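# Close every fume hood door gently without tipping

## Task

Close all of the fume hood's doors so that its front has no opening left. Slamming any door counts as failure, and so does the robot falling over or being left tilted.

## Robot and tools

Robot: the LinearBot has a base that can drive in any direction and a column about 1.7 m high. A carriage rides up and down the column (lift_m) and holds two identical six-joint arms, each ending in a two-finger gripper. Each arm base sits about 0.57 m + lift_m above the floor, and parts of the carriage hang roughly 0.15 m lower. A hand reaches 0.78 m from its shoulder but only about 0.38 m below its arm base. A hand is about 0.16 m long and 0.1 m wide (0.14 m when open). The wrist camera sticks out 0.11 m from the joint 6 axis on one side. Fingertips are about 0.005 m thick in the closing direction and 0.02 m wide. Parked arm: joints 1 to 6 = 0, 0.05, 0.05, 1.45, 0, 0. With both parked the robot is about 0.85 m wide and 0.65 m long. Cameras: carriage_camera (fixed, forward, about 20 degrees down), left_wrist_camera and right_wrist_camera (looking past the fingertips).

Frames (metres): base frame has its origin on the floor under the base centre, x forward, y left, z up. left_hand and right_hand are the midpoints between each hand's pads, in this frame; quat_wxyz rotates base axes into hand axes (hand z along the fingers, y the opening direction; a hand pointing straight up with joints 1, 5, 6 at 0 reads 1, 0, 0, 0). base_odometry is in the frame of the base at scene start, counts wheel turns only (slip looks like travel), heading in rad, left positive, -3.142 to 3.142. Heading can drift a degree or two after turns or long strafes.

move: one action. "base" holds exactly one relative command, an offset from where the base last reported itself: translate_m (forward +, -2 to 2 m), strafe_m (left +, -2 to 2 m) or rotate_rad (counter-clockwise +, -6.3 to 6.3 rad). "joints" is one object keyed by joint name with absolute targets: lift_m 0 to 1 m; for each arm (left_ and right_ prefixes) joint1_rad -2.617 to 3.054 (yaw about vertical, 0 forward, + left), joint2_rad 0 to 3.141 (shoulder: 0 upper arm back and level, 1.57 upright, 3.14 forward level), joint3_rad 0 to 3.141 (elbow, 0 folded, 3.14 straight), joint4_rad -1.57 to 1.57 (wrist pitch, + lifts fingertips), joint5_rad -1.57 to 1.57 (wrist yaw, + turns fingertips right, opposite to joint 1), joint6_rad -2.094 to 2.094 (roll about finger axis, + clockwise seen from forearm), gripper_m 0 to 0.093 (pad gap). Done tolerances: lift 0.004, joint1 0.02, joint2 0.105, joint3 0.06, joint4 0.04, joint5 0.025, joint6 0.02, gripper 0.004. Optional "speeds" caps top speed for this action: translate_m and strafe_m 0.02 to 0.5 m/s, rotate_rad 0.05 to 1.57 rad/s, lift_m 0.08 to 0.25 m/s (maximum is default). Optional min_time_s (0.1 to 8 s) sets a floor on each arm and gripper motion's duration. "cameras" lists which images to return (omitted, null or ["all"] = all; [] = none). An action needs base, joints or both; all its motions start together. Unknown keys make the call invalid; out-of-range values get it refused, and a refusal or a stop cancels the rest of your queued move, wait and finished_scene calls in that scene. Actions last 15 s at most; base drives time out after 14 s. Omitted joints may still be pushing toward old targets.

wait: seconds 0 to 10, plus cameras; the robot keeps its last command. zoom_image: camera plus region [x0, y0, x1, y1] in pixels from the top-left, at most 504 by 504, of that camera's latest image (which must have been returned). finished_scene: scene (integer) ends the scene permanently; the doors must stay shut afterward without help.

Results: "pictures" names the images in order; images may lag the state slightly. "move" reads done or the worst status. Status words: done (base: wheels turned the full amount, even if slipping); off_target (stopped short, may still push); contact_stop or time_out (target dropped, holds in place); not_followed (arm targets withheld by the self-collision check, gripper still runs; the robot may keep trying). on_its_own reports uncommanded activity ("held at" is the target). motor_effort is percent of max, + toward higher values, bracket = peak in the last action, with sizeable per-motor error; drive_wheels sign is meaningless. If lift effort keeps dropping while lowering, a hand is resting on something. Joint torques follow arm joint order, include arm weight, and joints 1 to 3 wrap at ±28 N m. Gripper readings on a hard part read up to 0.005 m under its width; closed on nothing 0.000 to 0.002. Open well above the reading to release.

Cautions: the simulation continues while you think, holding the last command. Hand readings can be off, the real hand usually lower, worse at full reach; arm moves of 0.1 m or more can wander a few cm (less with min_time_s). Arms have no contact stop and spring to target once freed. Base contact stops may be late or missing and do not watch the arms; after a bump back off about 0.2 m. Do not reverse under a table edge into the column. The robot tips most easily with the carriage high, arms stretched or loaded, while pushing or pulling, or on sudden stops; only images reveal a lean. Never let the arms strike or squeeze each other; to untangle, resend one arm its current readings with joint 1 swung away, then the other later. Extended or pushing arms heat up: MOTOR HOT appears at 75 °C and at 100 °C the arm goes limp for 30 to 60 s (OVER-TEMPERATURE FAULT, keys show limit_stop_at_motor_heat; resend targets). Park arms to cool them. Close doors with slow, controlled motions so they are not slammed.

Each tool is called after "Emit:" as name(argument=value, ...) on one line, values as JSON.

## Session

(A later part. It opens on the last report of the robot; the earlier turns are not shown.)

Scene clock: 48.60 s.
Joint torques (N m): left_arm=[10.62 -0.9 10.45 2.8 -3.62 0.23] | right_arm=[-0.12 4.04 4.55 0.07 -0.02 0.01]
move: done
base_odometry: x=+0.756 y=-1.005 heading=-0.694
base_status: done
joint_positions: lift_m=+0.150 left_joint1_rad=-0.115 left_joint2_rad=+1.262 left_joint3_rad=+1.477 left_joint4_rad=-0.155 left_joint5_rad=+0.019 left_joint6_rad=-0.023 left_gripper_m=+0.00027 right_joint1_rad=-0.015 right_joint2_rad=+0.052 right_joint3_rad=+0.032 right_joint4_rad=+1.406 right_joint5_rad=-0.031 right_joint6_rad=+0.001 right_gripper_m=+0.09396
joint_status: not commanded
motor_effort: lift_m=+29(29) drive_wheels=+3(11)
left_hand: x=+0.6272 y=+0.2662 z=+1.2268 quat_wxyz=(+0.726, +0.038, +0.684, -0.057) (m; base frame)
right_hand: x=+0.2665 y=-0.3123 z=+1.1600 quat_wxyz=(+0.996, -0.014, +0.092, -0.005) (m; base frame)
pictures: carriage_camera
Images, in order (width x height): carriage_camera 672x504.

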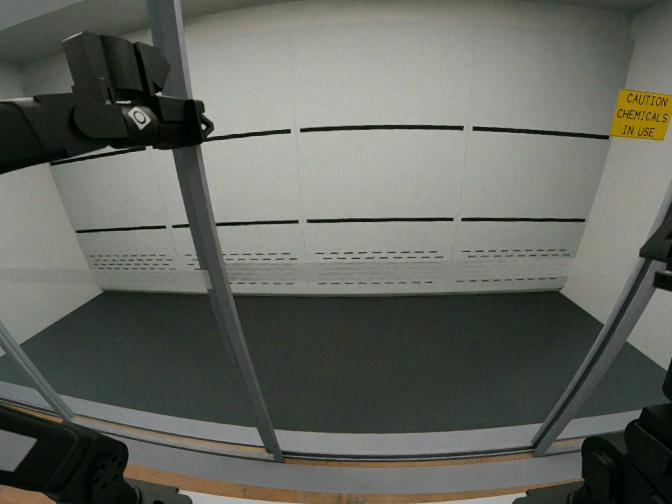

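Emit:
move(base={"strafe_m": -0.12}, speeds={"strafe_m": 0.1}, cameras=[])

Emit:
move(base={"translate_m": -0.25}, cameras=["carriage_camera"])

Emit:
move(base={"strafe_m": 0.6}, cameras=["carriage_camera"])

Emit:
zoom_image(camera="carriage_camera", region=[100, 250, 300, 430])

Emit:
zoom_image(camera="carriage_camera", region=[350, 250, 550, 430])

Scene clock: 53.20 s.
Joint torques (N m): left_arm=[-0.5 -3.1 10.36 2.31 0.2 0.14] | right_arm=[-0.05 3.92 4.6 0.06 -0.05 -0.01]
move: done
base_odometry: x=+0.680 y=-1.097 heading=-0.694
base_status: done
joint_positions: lift_m=+0.150 left_joint1_rad=+0.001 left_joint2_rad=+1.281 left_joint3_rad=+1.477 left_joint4_rad=-0.116 left_joint5_rad=-0.319 left_joint6_rad=-0.014 left_gripper_m=+0.00028 right_joint1_rad=-0.015 right_joint2_rad=+0.052 right_joint3_rad=+0.032 right_joint4_rad=+1.406 right_joint5_rad=-0.031 right_joint6_rad=+0.001 right_gripper_m=+0.09396
joint_status: not commanded
motor_effort: lift_m=+29(29) drive_wheels=+2(7)
left_hand: x=+0.6282 y=+0.3714 z=+1.2281 quat_wxyz=(+0.726, -0.122, +0.669, +0.103) (m; base frame)
right_hand: x=+0.2665 y=-0.3123 z=+1.1600 quat_wxyz=(+0.996, -0.014, +0.092, -0.005) (m; base frame)
pictures: none
No camera images: "cameras" was empty.

Scene clock: 55.60 s.
Joint torques (N m): left_arm=[-0.31 -5.14 10.29 2.25 0.04 0.17] | right_arm=[-0.09 3.92 4.77 0 -0.02 -0.01]
move: done
base_odometry: x=+0.487 y=-0.937 heading=-0.693
base_status: done
joint_positions: lift_m=+0.150 left_joint1_rad=+0.001 left_joint2_rad=+1.302 left_joint3_rad=+1.477 left_joint4_rad=-0.113 left_joint5_rad=-0.311 left_joint6_rad=-0.014 left_gripper_m=+0.00028 right_joint1_rad=-0.015 right_joint2_rad=+0.052 right_joint3_rad=+0.032 right_joint4_rad=+1.406 right_joint5_rad=-0.031 right_joint6_rad=+0.001 right_gripper_m=+0.09396
joint_status: not commanded
motor_effort: lift_m=+29(29) drive_wheels=+1(13)
left_hand: x=+0.6366 y=+0.3700 z=+1.2205 quat_wxyz=(+0.721, -0.118, +0.676, +0.102) (m; base frame)
right_hand: x=+0.2665 y=-0.3123 z=+1.1600 quat_wxyz=(+0.996, -0.014, +0.092, -0.005) (m; base frame)
pictures: carriage_camera
Images, in order (width x height): carriage_camera 672x504.

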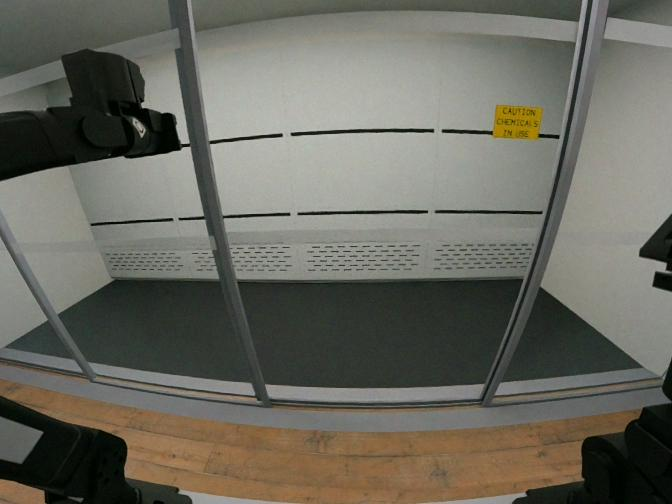

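Scene clock: 59.17 s.
Joint torques (N m): left_arm=[-0.13 -4.98 10.28 2.28 0.05 0.15] | right_arm=[-0.12 3.79 4.66 0.04 0.01 0.03]
move: done
base_odometry: x=+0.870 y=-0.475 heading=-0.693
base_status: done
joint_positions: lift_m=+0.150 left_joint1_rad=+0.002 left_joint2_rad=+1.302 left_joint3_rad=+1.477 left_joint4_rad=-0.113 left_joint5_rad=-0.309 left_joint6_rad=-0.014 left_gripper_m=+0.00028 right_joint1_rad=-0.015 right_joint2_rad=+0.052 right_joint3_rad=+0.032 right_joint4_rad=+1.406 right_joint5_rad=-0.031 right_joint6_rad=+0.001 right_gripper_m=+0.09396
joint_status: not commanded
motor_effort: lift_m=+29(29) drive_wheels=-3(10)
left_hand: x=+0.6366 y=+0.3702 z=+1.2205 quat_wxyz=(+0.721, -0.118, +0.676, +0.101) (m; base frame)
right_hand: x=+0.2665 y=-0.3123 z=+1.1600 quat_wxyz=(+0.996, -0.014, +0.092, -0.005) (m; base frame)
pictures: carriage_camera
Images, in order (width x height): carriage_camera 672x504.

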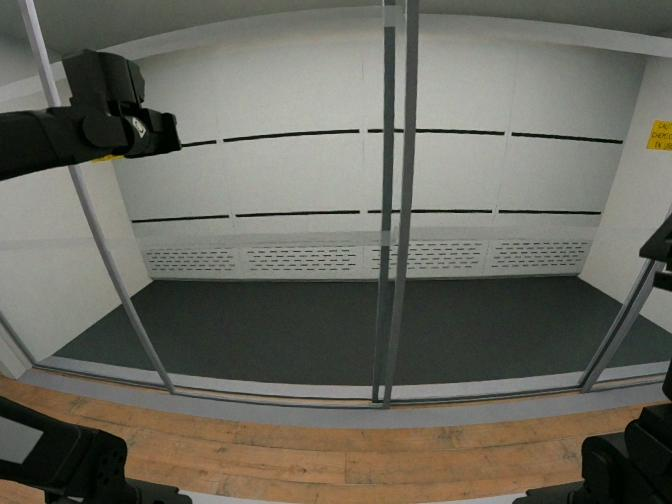

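Scaled by 2.520 from the camera's 672x504 image, which has a finer 960x720 frame.

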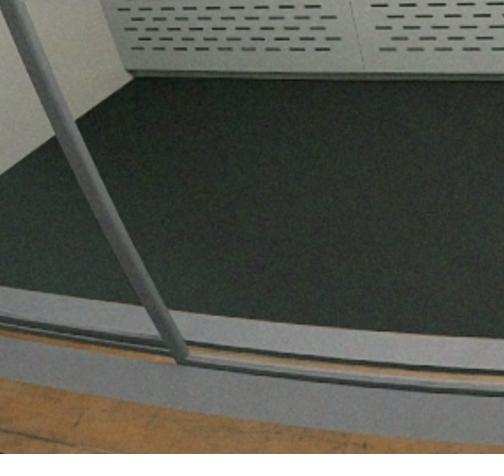

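Scaled by 2.520 from the camera's 672x504 image, which has a finer 960x720 frame.

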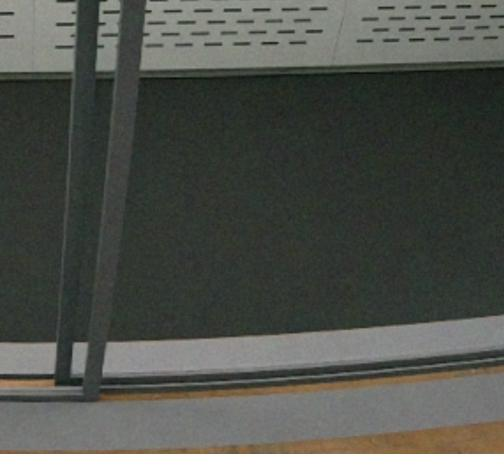

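Emit:
move(base={"strafe_m": 0.75}, cameras=["carriage_camera", "left_wrist_camera"])

Emit:
zoom_image(camera="carriage_camera", region=[230, 250, 430, 430])

Emit:
zoom_image(camera="carriage_camera", region=[230, 0, 430, 180])

Scene clock: 63.47 s.
Joint torques (N m): left_arm=[-0.28 -5.14 10.58 2.21 0.06 0.19] | right_arm=[-0.09 3.77 4.72 0.01 -0.07 -0.03]
move: done
base_odometry: x=+1.349 y=+0.102 heading=-0.692
base_status: done
joint_positions: lift_m=+0.150 left_joint1_rad=+0.003 left_joint2_rad=+1.302 left_joint3_rad=+1.477 left_joint4_rad=-0.113 left_joint5_rad=-0.308 left_joint6_rad=-0.014 left_gripper_m=+0.00028 right_joint1_rad=-0.015 right_joint2_rad=+0.052 right_joint3_rad=+0.032 right_joint4_rad=+1.406 right_joint5_rad=-0.031 right_joint6_rad=+0.001 right_gripper_m=+0.09396
joint_status: not commanded
motor_effort: lift_m=+29(29) drive_wheels=-3(10)
left_hand: x=+0.6366 y=+0.3704 z=+1.2205 quat_wxyz=(+0.721, -0.118, +0.676, +0.101) (m; base frame)
right_hand: x=+0.2665 y=-0.3123 z=+1.1600 quat_wxyz=(+0.996, -0.014, +0.092, -0.005) (m; base frame)
pictures: carriage_camera, left_wrist_camera
Images, in order (width x height): carriage_camera 672x504, left_wrist_camera 672x504.

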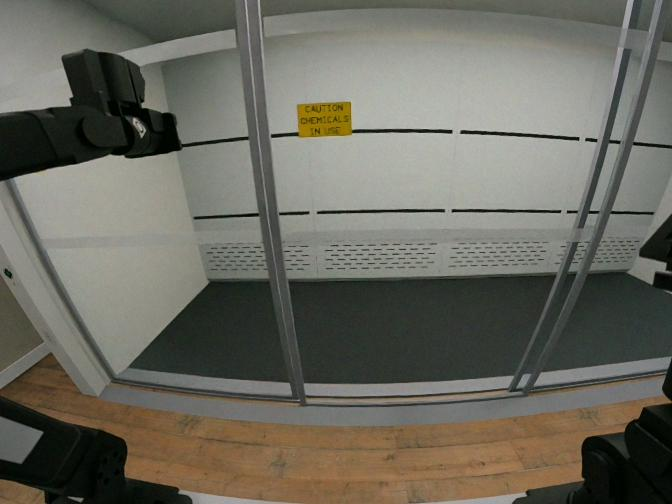

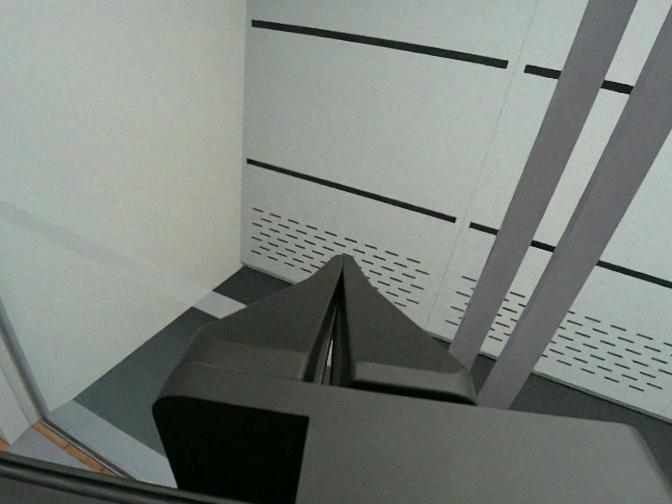

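Scaled by 2.520 from the camera's 672x504 image, which has a finer 960x720 frame.

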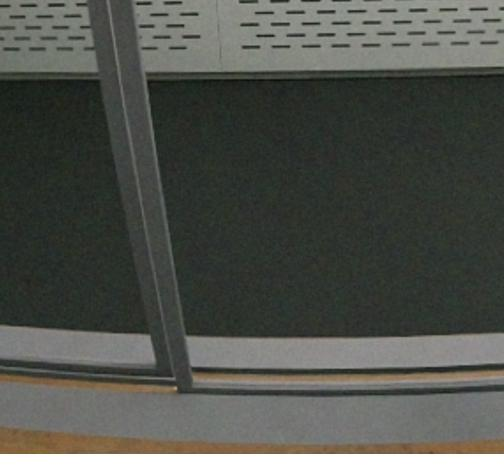

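Scaled by 2.520 from the camera's 672x504 image, which has a finer 960x720 frame.

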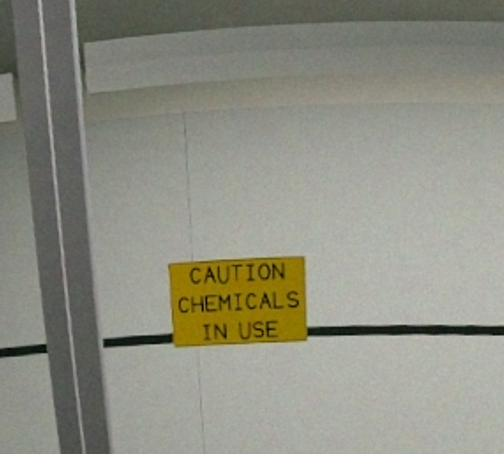

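Emit:
move(base={"strafe_m": -1.35}, cameras=[])

Emit:
move(base={"translate_m": 0.255}, speeds={"translate_m": 0.1}, cameras=["carriage_camera","left_wrist_camera"])

Scene clock: 69.47 s.
Joint torques (N m): left_arm=[-0.14 -5 10.48 2.22 0.05 0.19] | right_arm=[-0.18 4.12 4.64 0.05 0.01 0]
move: done
base_odometry: x=+0.487 y=-0.937 heading=-0.693
base_status: done
joint_positions: lift_m=+0.150 left_joint1_rad=+0.002 left_joint2_rad=+1.303 left_joint3_rad=+1.477 left_joint4_rad=-0.112 left_joint5_rad=-0.307 left_joint6_rad=-0.014 left_gripper_m=+0.00028 right_joint1_rad=-0.015 right_joint2_rad=+0.052 right_joint3_rad=+0.032 right_joint4_rad=+1.406 right_joint5_rad=-0.031 right_joint6_rad=+0.001 right_gripper_m=+0.09396
joint_status: not commanded
motor_effort: lift_m=+29(29) drive_wheels=-2(13)
left_hand: x=+0.6370 y=+0.3695 z=+1.2204 quat_wxyz=(+0.721, -0.117, +0.676, +0.100) (m; base frame)
right_hand: x=+0.2665 y=-0.3123 z=+1.1600 quat_wxyz=(+0.996, -0.014, +0.092, -0.005) (m; base frame)
pictures: none
No camera images: "cameras" was empty.

Scene clock: 72.77 s.
Joint torques (N m): left_arm=[-0.16 -2.06 10.33 2.53 0.25 0.15] | right_arm=[-0.23 4.07 4.78 0.03 -0.05 -0.01]
move: done
base_odometry: x=+0.683 y=-1.100 heading=-0.693
base_status: done
joint_positions: lift_m=+0.150 left_joint1_rad=+0.001 left_joint2_rad=+1.273 left_joint3_rad=+1.477 left_joint4_rad=-0.139 left_joint5_rad=-0.320 left_joint6_rad=-0.013 left_gripper_m=+0.00028 right_joint1_rad=-0.015 right_joint2_rad=+0.052 right_joint3_rad=+0.032 right_joint4_rad=+1.406 right_joint5_rad=-0.031 right_joint6_rad=+0.001 right_gripper_m=+0.09396
joint_status: not commanded
motor_effort: lift_m=+29(29) drive_wheels=+2(7)
left_hand: x=+0.6255 y=+0.3712 z=+1.2257 quat_wxyz=(+0.721, -0.121, +0.674, +0.104) (m; base frame)
right_hand: x=+0.2665 y=-0.3123 z=+1.1600 quat_wxyz=(+0.996, -0.014, +0.092, -0.005) (m; base frame)
pictures: carriage_camera, left_wrist_camera
Images, in order (width x height): carriage_camera 672x504, left_wrist_camera 672x504.

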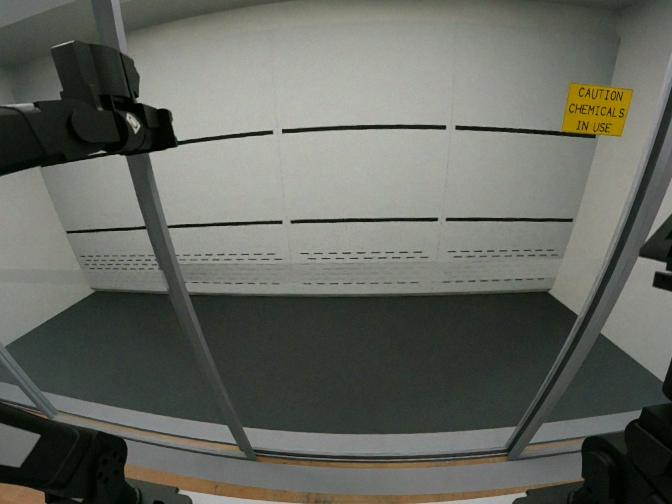

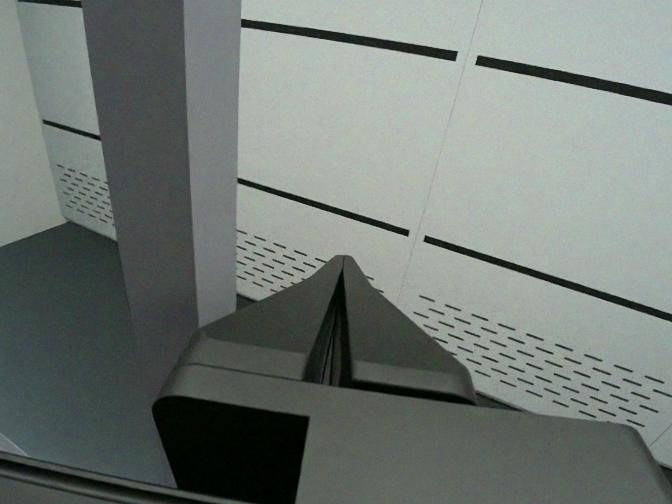

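Emit:
move(base={"strafe_m": 0.155}, speeds={"strafe_m": 0.05}, cameras=["carriage_camera"])

Emit:
zoom_image(camera="carriage_camera", region=[0, 250, 340, 480])

Scene clock: 76.97 s.
Joint torques (N m): left_arm=[10.8 -0.7 10.28 2.6 -3.69 0.33] | right_arm=[-0.16 3.77 4.72 0.01 -0.03 -0.01]
move: done
base_odometry: x=+0.782 y=-0.981 heading=-0.693
base_status: done
joint_positions: lift_m=+0.150 left_joint1_rad=-0.118 left_joint2_rad=+1.261 left_joint3_rad=+1.477 left_joint4_rad=-0.143 left_joint5_rad=+0.030 left_joint6_rad=-0.030 left_gripper_m=+0.00026 right_joint1_rad=-0.015 right_joint2_rad=+0.052 right_joint3_rad=+0.032 right_joint4_rad=+1.406 right_joint5_rad=-0.031 right_joint6_rad=+0.001 right_gripper_m=+0.09396
joint_status: not commanded
motor_effort: lift_m=+29(29) drive_wheels=+2(9)
left_hand: x=+0.6264 y=+0.2632 z=+1.2299 quat_wxyz=(+0.730, +0.041, +0.680, -0.064) (m; base frame)
right_hand: x=+0.2665 y=-0.3123 z=+1.1600 quat_wxyz=(+0.996, -0.014, +0.092, -0.005) (m; base frame)
pictures: carriage_camera
Images, in order (width x height): carriage_camera 672x504.

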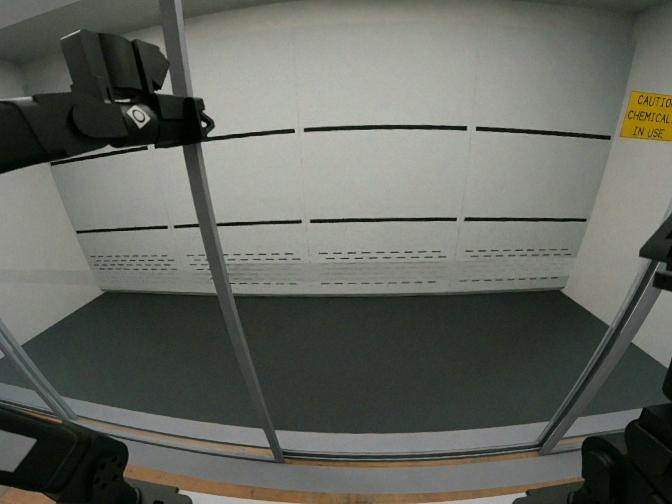

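Scaled by 1.482 from the camera's 672x504 image, which has a finer 960x720 frame.

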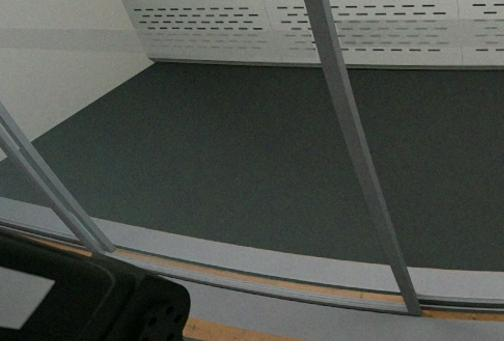

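Emit:
move(base={"strafe_m": -0.12}, speeds={"strafe_m": 0.1}, cameras=[])

Emit:
move(base={"translate_m": -0.25}, cameras=["carriage_camera"])

Emit:
move(base={"strafe_m": 0.4}, joints={"left_joint1_rad": 0, "left_joint2_rad": 0.05, "left_joint3_rad": 0.05, "left_joint4_rad": 1.45, "left_joint5_rad": 0, "left_joint6_rad": 0}, cameras=["carriage_camera"])

Emit:
zoom_image(camera="carriage_camera", region=[230, 250, 430, 430])

Emit:
move(base={"strafe_m": 0.95}, cameras=["carriage_camera"])

Emit:
zoom_image(camera="carriage_camera", region=[230, 250, 430, 430])

Emit:
zoom_image(camera="carriage_camera", region=[0, 250, 200, 430])

Scene clock: 79.27 s.
Joint torques (N m): left_arm=[-0.12 -2.8 10.55 2.2 0.31 0.19] | right_arm=[-0.23 4 4.63 -0.01 -0.04 0.01]
move: done
base_odometry: x=+0.705 y=-1.073 heading=-0.693
base_status: done
joint_positions: lift_m=+0.150 left_joint1_rad=+0.002 left_joint2_rad=+1.278 left_joint3_rad=+1.477 left_joint4_rad=-0.109 left_joint5_rad=-0.323 left_joint6_rad=-0.014 left_gripper_m=+0.00027 right_joint1_rad=-0.015 right_joint2_rad=+0.052 right_joint3_rad=+0.032 right_joint4_rad=+1.406 right_joint5_rad=-0.031 right_joint6_rad=+0.001 right_gripper_m=+0.09396
joint_status: not commanded
motor_effort: lift_m=+29(29) drive_wheels=+2(8)
left_hand: x=+0.6267 y=+0.3722 z=+1.2308 quat_wxyz=(+0.729, -0.124, +0.665, +0.104) (m; base frame)
right_hand: x=+0.2665 y=-0.3123 z=+1.1600 quat_wxyz=(+0.996, -0.014, +0.092, -0.005) (m; base frame)
pictures: none
No camera images: "cameras" was empty.

Scene clock: 81.67 s.
Joint torques (N m): left_arm=[-0.32 -4.97 10.36 2.17 0.11 0.21] | right_arm=[-0.21 4.01 4.53 0.05 -0.01 -0.05]
move: done
base_odometry: x=+0.513 y=-0.913 heading=-0.693
base_status: done
joint_positions: lift_m=+0.150 left_joint1_rad=+0.002 left_joint2_rad=+1.302 left_joint3_rad=+1.477 left_joint4_rad=-0.107 left_joint5_rad=-0.311 left_joint6_rad=-0.014 left_gripper_m=+0.00027 right_joint1_rad=-0.015 right_joint2_rad=+0.052 right_joint3_rad=+0.032 right_joint4_rad=+1.406 right_joint5_rad=-0.031 right_joint6_rad=+0.001 right_gripper_m=+0.09396
joint_status: not commanded
motor_effort: lift_m=+29(29) drive_wheels=+0(9)
left_hand: x=+0.6364 y=+0.3702 z=+1.2219 quat_wxyz=(+0.723, -0.118, +0.674, +0.101) (m; base frame)
right_hand: x=+0.2663 y=-0.3123 z=+1.1600 quat_wxyz=(+0.996, -0.014, +0.092, -0.005) (m; base frame)
pictures: carriage_camera
Images, in order (width x height): carriage_camera 672x504.

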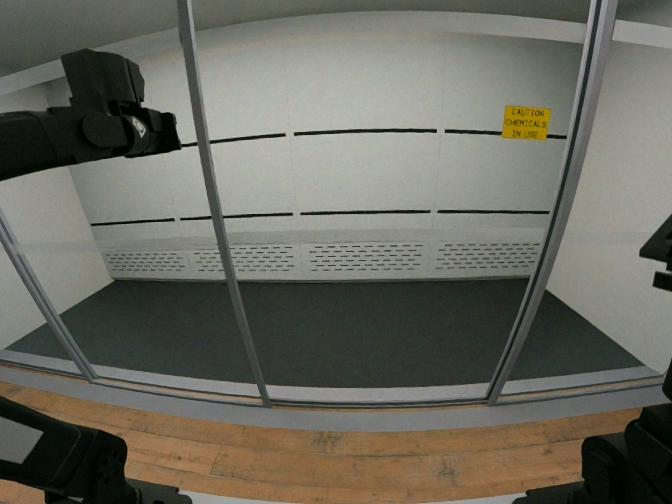

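Scene clock: 84.57 s.
Joint torques (N m): left_arm=[-0.16 3.19 4.98 0.08 0.07 0.24] | right_arm=[-0.12 3.84 4.68 0.05 -0.08 0.06]
move: done
base_odometry: x=+0.768 y=-0.605 heading=-0.692
base_status: done
joint_positions: lift_m=+0.150 left_joint1_rad=+0.000 left_joint2_rad=+0.054 left_joint3_rad=+0.063 left_joint4_rad=+1.435 left_joint5_rad=-0.011 left_joint6_rad=-0.014 left_gripper_m=+0.00027 right_joint1_rad=-0.015 right_joint2_rad=+0.052 right_joint3_rad=+0.032 right_joint4_rad=+1.406 right_joint5_rad=-0.031 right_joint6_rad=+0.001 right_gripper_m=+0.09396
joint_status: all done
motor_effort: lift_m=+29(29) drive_wheels=-2(9)
left_hand: x=+0.2508 y=+0.3188 z=+1.1697 quat_wxyz=(+0.998, -0.006, +0.064, -0.006) (m; base frame)
right_hand: x=+0.2663 y=-0.3123 z=+1.1600 quat_wxyz=(+0.996, -0.014, +0.092, -0.005) (m; base frame)
pictures: carriage_camera
Images, in order (width x height): carriage_camera 672x504.

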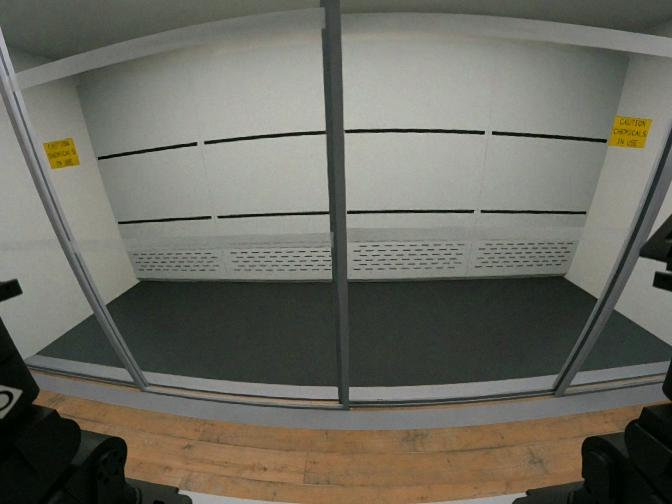

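Scaled by 2.520 from the camera's 672x504 image, which has a finer 960x720 frame.

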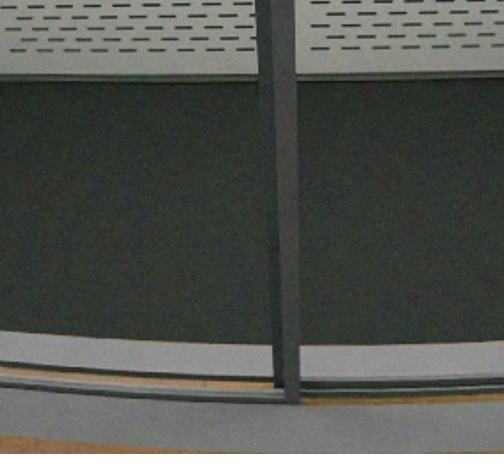

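Scene clock: 88.87 s.
Joint torques (N m): left_arm=[0.03 3.14 4.93 0.11 0.04 0.14] | right_arm=[-0.18 3.96 4.59 0.03 -0.05 0]
move: done
base_odometry: x=+1.374 y=+0.127 heading=-0.692
base_status: done
joint_positions: lift_m=+0.150 left_joint1_rad=+0.000 left_joint2_rad=+0.054 left_joint3_rad=+0.063 left_joint4_rad=+1.437 left_joint5_rad=-0.009 left_joint6_rad=-0.014 left_gripper_m=+0.00027 right_joint1_rad=-0.015 right_joint2_rad=+0.052 right_joint3_rad=+0.032 right_joint4_rad=+1.406 right_joint5_rad=-0.031 right_joint6_rad=+0.001 right_gripper_m=+0.09396
joint_status: not commanded
motor_effort: lift_m=+29(29) drive_wheels=-2(11)
left_hand: x=+0.2504 y=+0.3184 z=+1.1698 quat_wxyz=(+0.998, -0.005, +0.063, -0.007) (m; base frame)
right_hand: x=+0.2663 y=-0.3123 z=+1.1600 quat_wxyz=(+0.996, -0.014, +0.092, -0.005) (m; base frame)
pictures: carriage_camera
Images, in order (width x height): carriage_camera 672x504.

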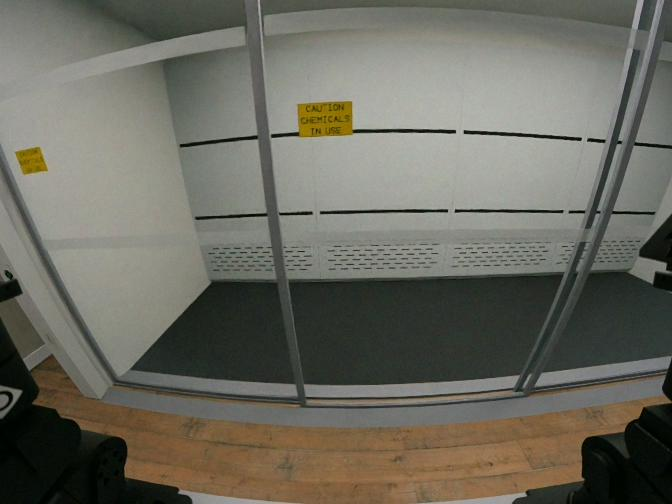

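Scaled by 2.520 from the camera's 672x504 image, which has a finer 960x720 frame.

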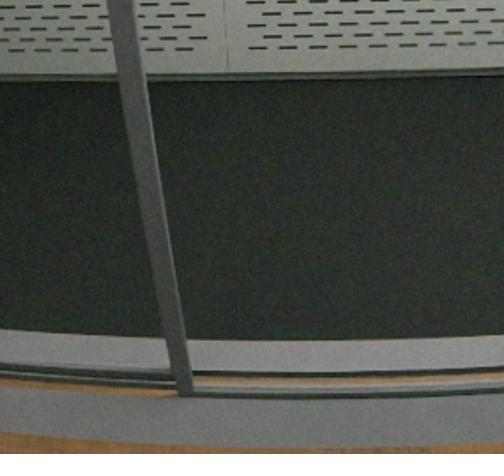

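Scaled by 2.520 from the camera's 672x504 image, which has a finer 960x720 frame.

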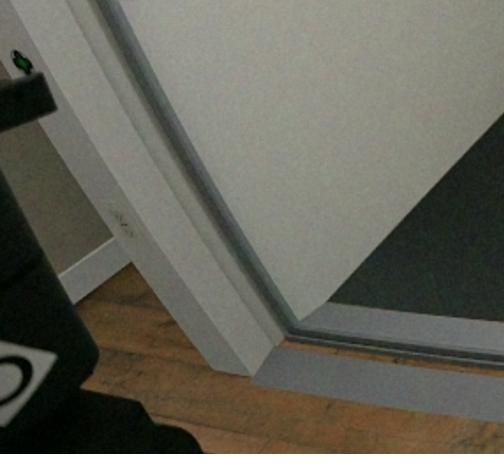

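Emit:
move(base={"strafe_m": -1.75}, cameras=["carriage_camera"])

Emit:
zoom_image(camera="carriage_camera", region=[230, 250, 430, 430])

Emit:
zoom_image(camera="carriage_camera", region=[450, 200, 672, 430])

Scene clock: 94.80 s.
Joint torques (N m): left_arm=[-0.12 2.78 5.12 0.02 0.05 0.12] | right_arm=[-0.16 3.95 4.62 0.05 -0.01 -0.02]
move: done
base_odometry: x=+0.257 y=-1.220 heading=-0.692
base_status: done
joint_positions: lift_m=+0.150 left_joint1_rad=+0.000 left_joint2_rad=+0.054 left_joint3_rad=+0.063 left_joint4_rad=+1.441 left_joint5_rad=-0.008 left_joint6_rad=-0.013 left_gripper_m=+0.00027 right_joint1_rad=-0.015 right_joint2_rad=+0.052 right_joint3_rad=+0.032 right_joint4_rad=+1.406 right_joint5_rad=-0.031 right_joint6_rad=+0.001 right_gripper_m=+0.09396
joint_status: not commanded
motor_effort: lift_m=+29(29) drive_wheels=-2(10)
left_hand: x=+0.2495 y=+0.3182 z=+1.1699 quat_wxyz=(+0.998, -0.004, +0.061, -0.007) (m; base frame)
right_hand: x=+0.2664 y=-0.3123 z=+1.1600 quat_wxyz=(+0.996, -0.014, +0.092, -0.005) (m; base frame)
pictures: carriage_camera
Images, in order (width x height): carriage_camera 672x504.

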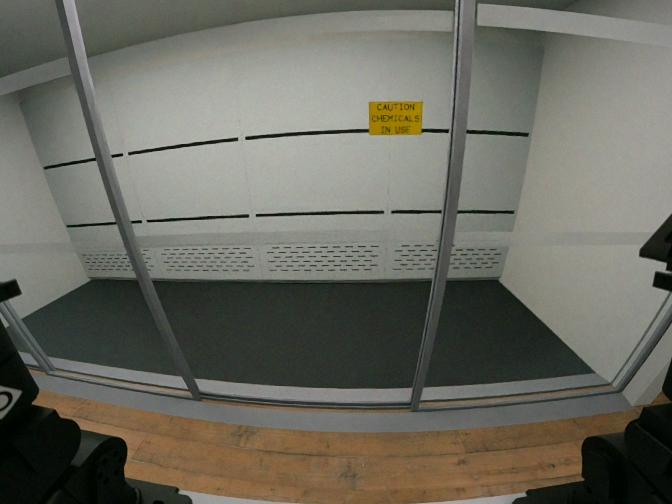

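Scaled by 2.520 from the camera's 672x504 image, which has a finer 960x720 frame.

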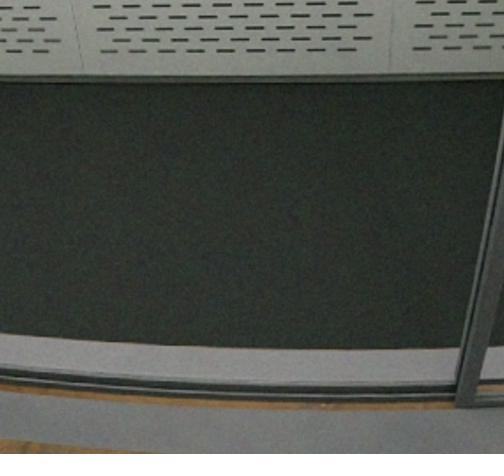

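Scaled by 2.191 from the camera's 672x504 image, which has a finer 960x720 frame.

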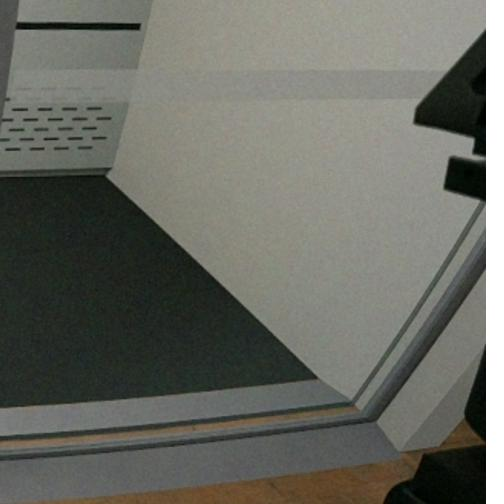

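Emit:
zoom_image(camera="carriage_camera", region=[380, 300, 480, 420])

Emit:
move(base={"strafe_m": -0.45}, cameras=["carriage_camera"])

Emit:
zoom_image(camera="carriage_camera", region=[230, 250, 430, 430])

Emit:
zoom_image(camera="carriage_camera", region=[450, 200, 672, 430])

Scaled by 4.200 from the camera's 672x504 image, which has a finer 960x720 frame.

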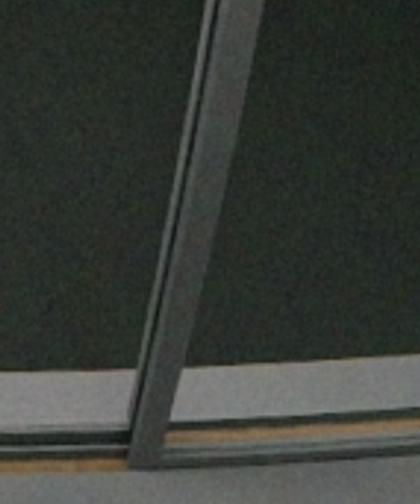

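Scene clock: 97.97 s.
Joint torques (N m): left_arm=[0.05 3.1 5.12 0.05 0.02 0.17] | right_arm=[-0.06 4.18 4.46 0.04 -0.04 0.01]
move: done
base_odometry: x=-0.030 y=-1.566 heading=-0.693
base_status: done
joint_positions: lift_m=+0.150 left_joint1_rad=+0.000 left_joint2_rad=+0.054 left_joint3_rad=+0.063 left_joint4_rad=+1.441 left_joint5_rad=-0.007 left_joint6_rad=-0.013 left_gripper_m=+0.00027 right_joint1_rad=-0.015 right_joint2_rad=+0.052 right_joint3_rad=+0.032 right_joint4_rad=+1.406 right_joint5_rad=-0.031 right_joint6_rad=+0.001 right_gripper_m=+0.09396
joint_status: not commanded
motor_effort: lift_m=+29(29) drive_wheels=-3(9)
left_hand: x=+0.2494 y=+0.3181 z=+1.1699 quat_wxyz=(+0.998, -0.004, +0.061, -0.006) (m; base frame)
right_hand: x=+0.2664 y=-0.3123 z=+1.1600 quat_wxyz=(+0.996, -0.014, +0.092, -0.005) (m; base frame)
pictures: carriage_camera
Images, in order (width x height): carriage_camera 672x504.

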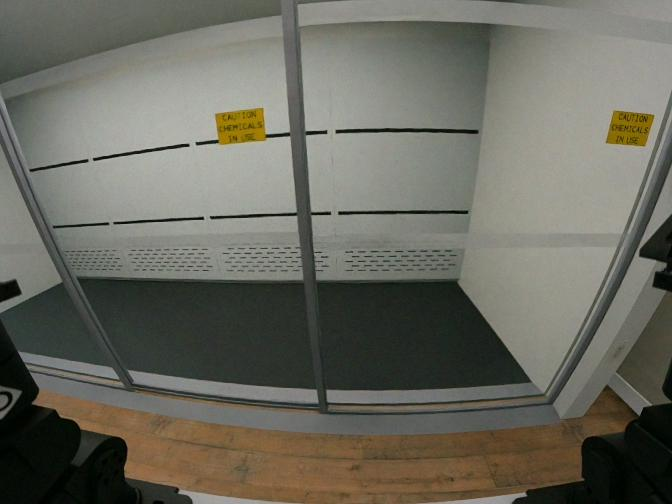

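Scaled by 2.520 from the camera's 672x504 image, which has a finer 960x720 frame.

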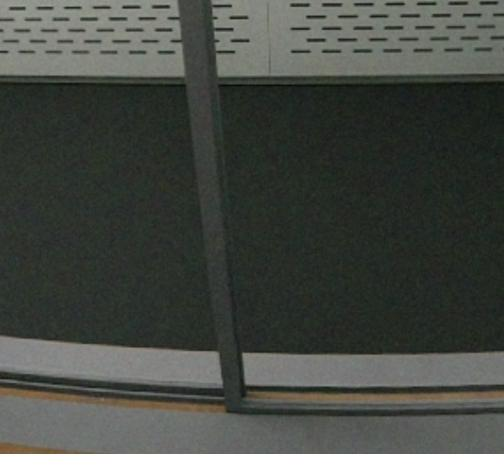

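Scaled by 2.191 from the camera's 672x504 image, which has a finer 960x720 frame.

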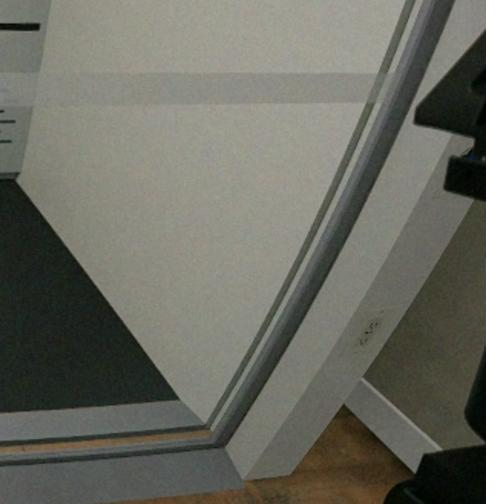

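All closed.

Emit:
finished_scene(scene=2)

The scene is finished: the task was done.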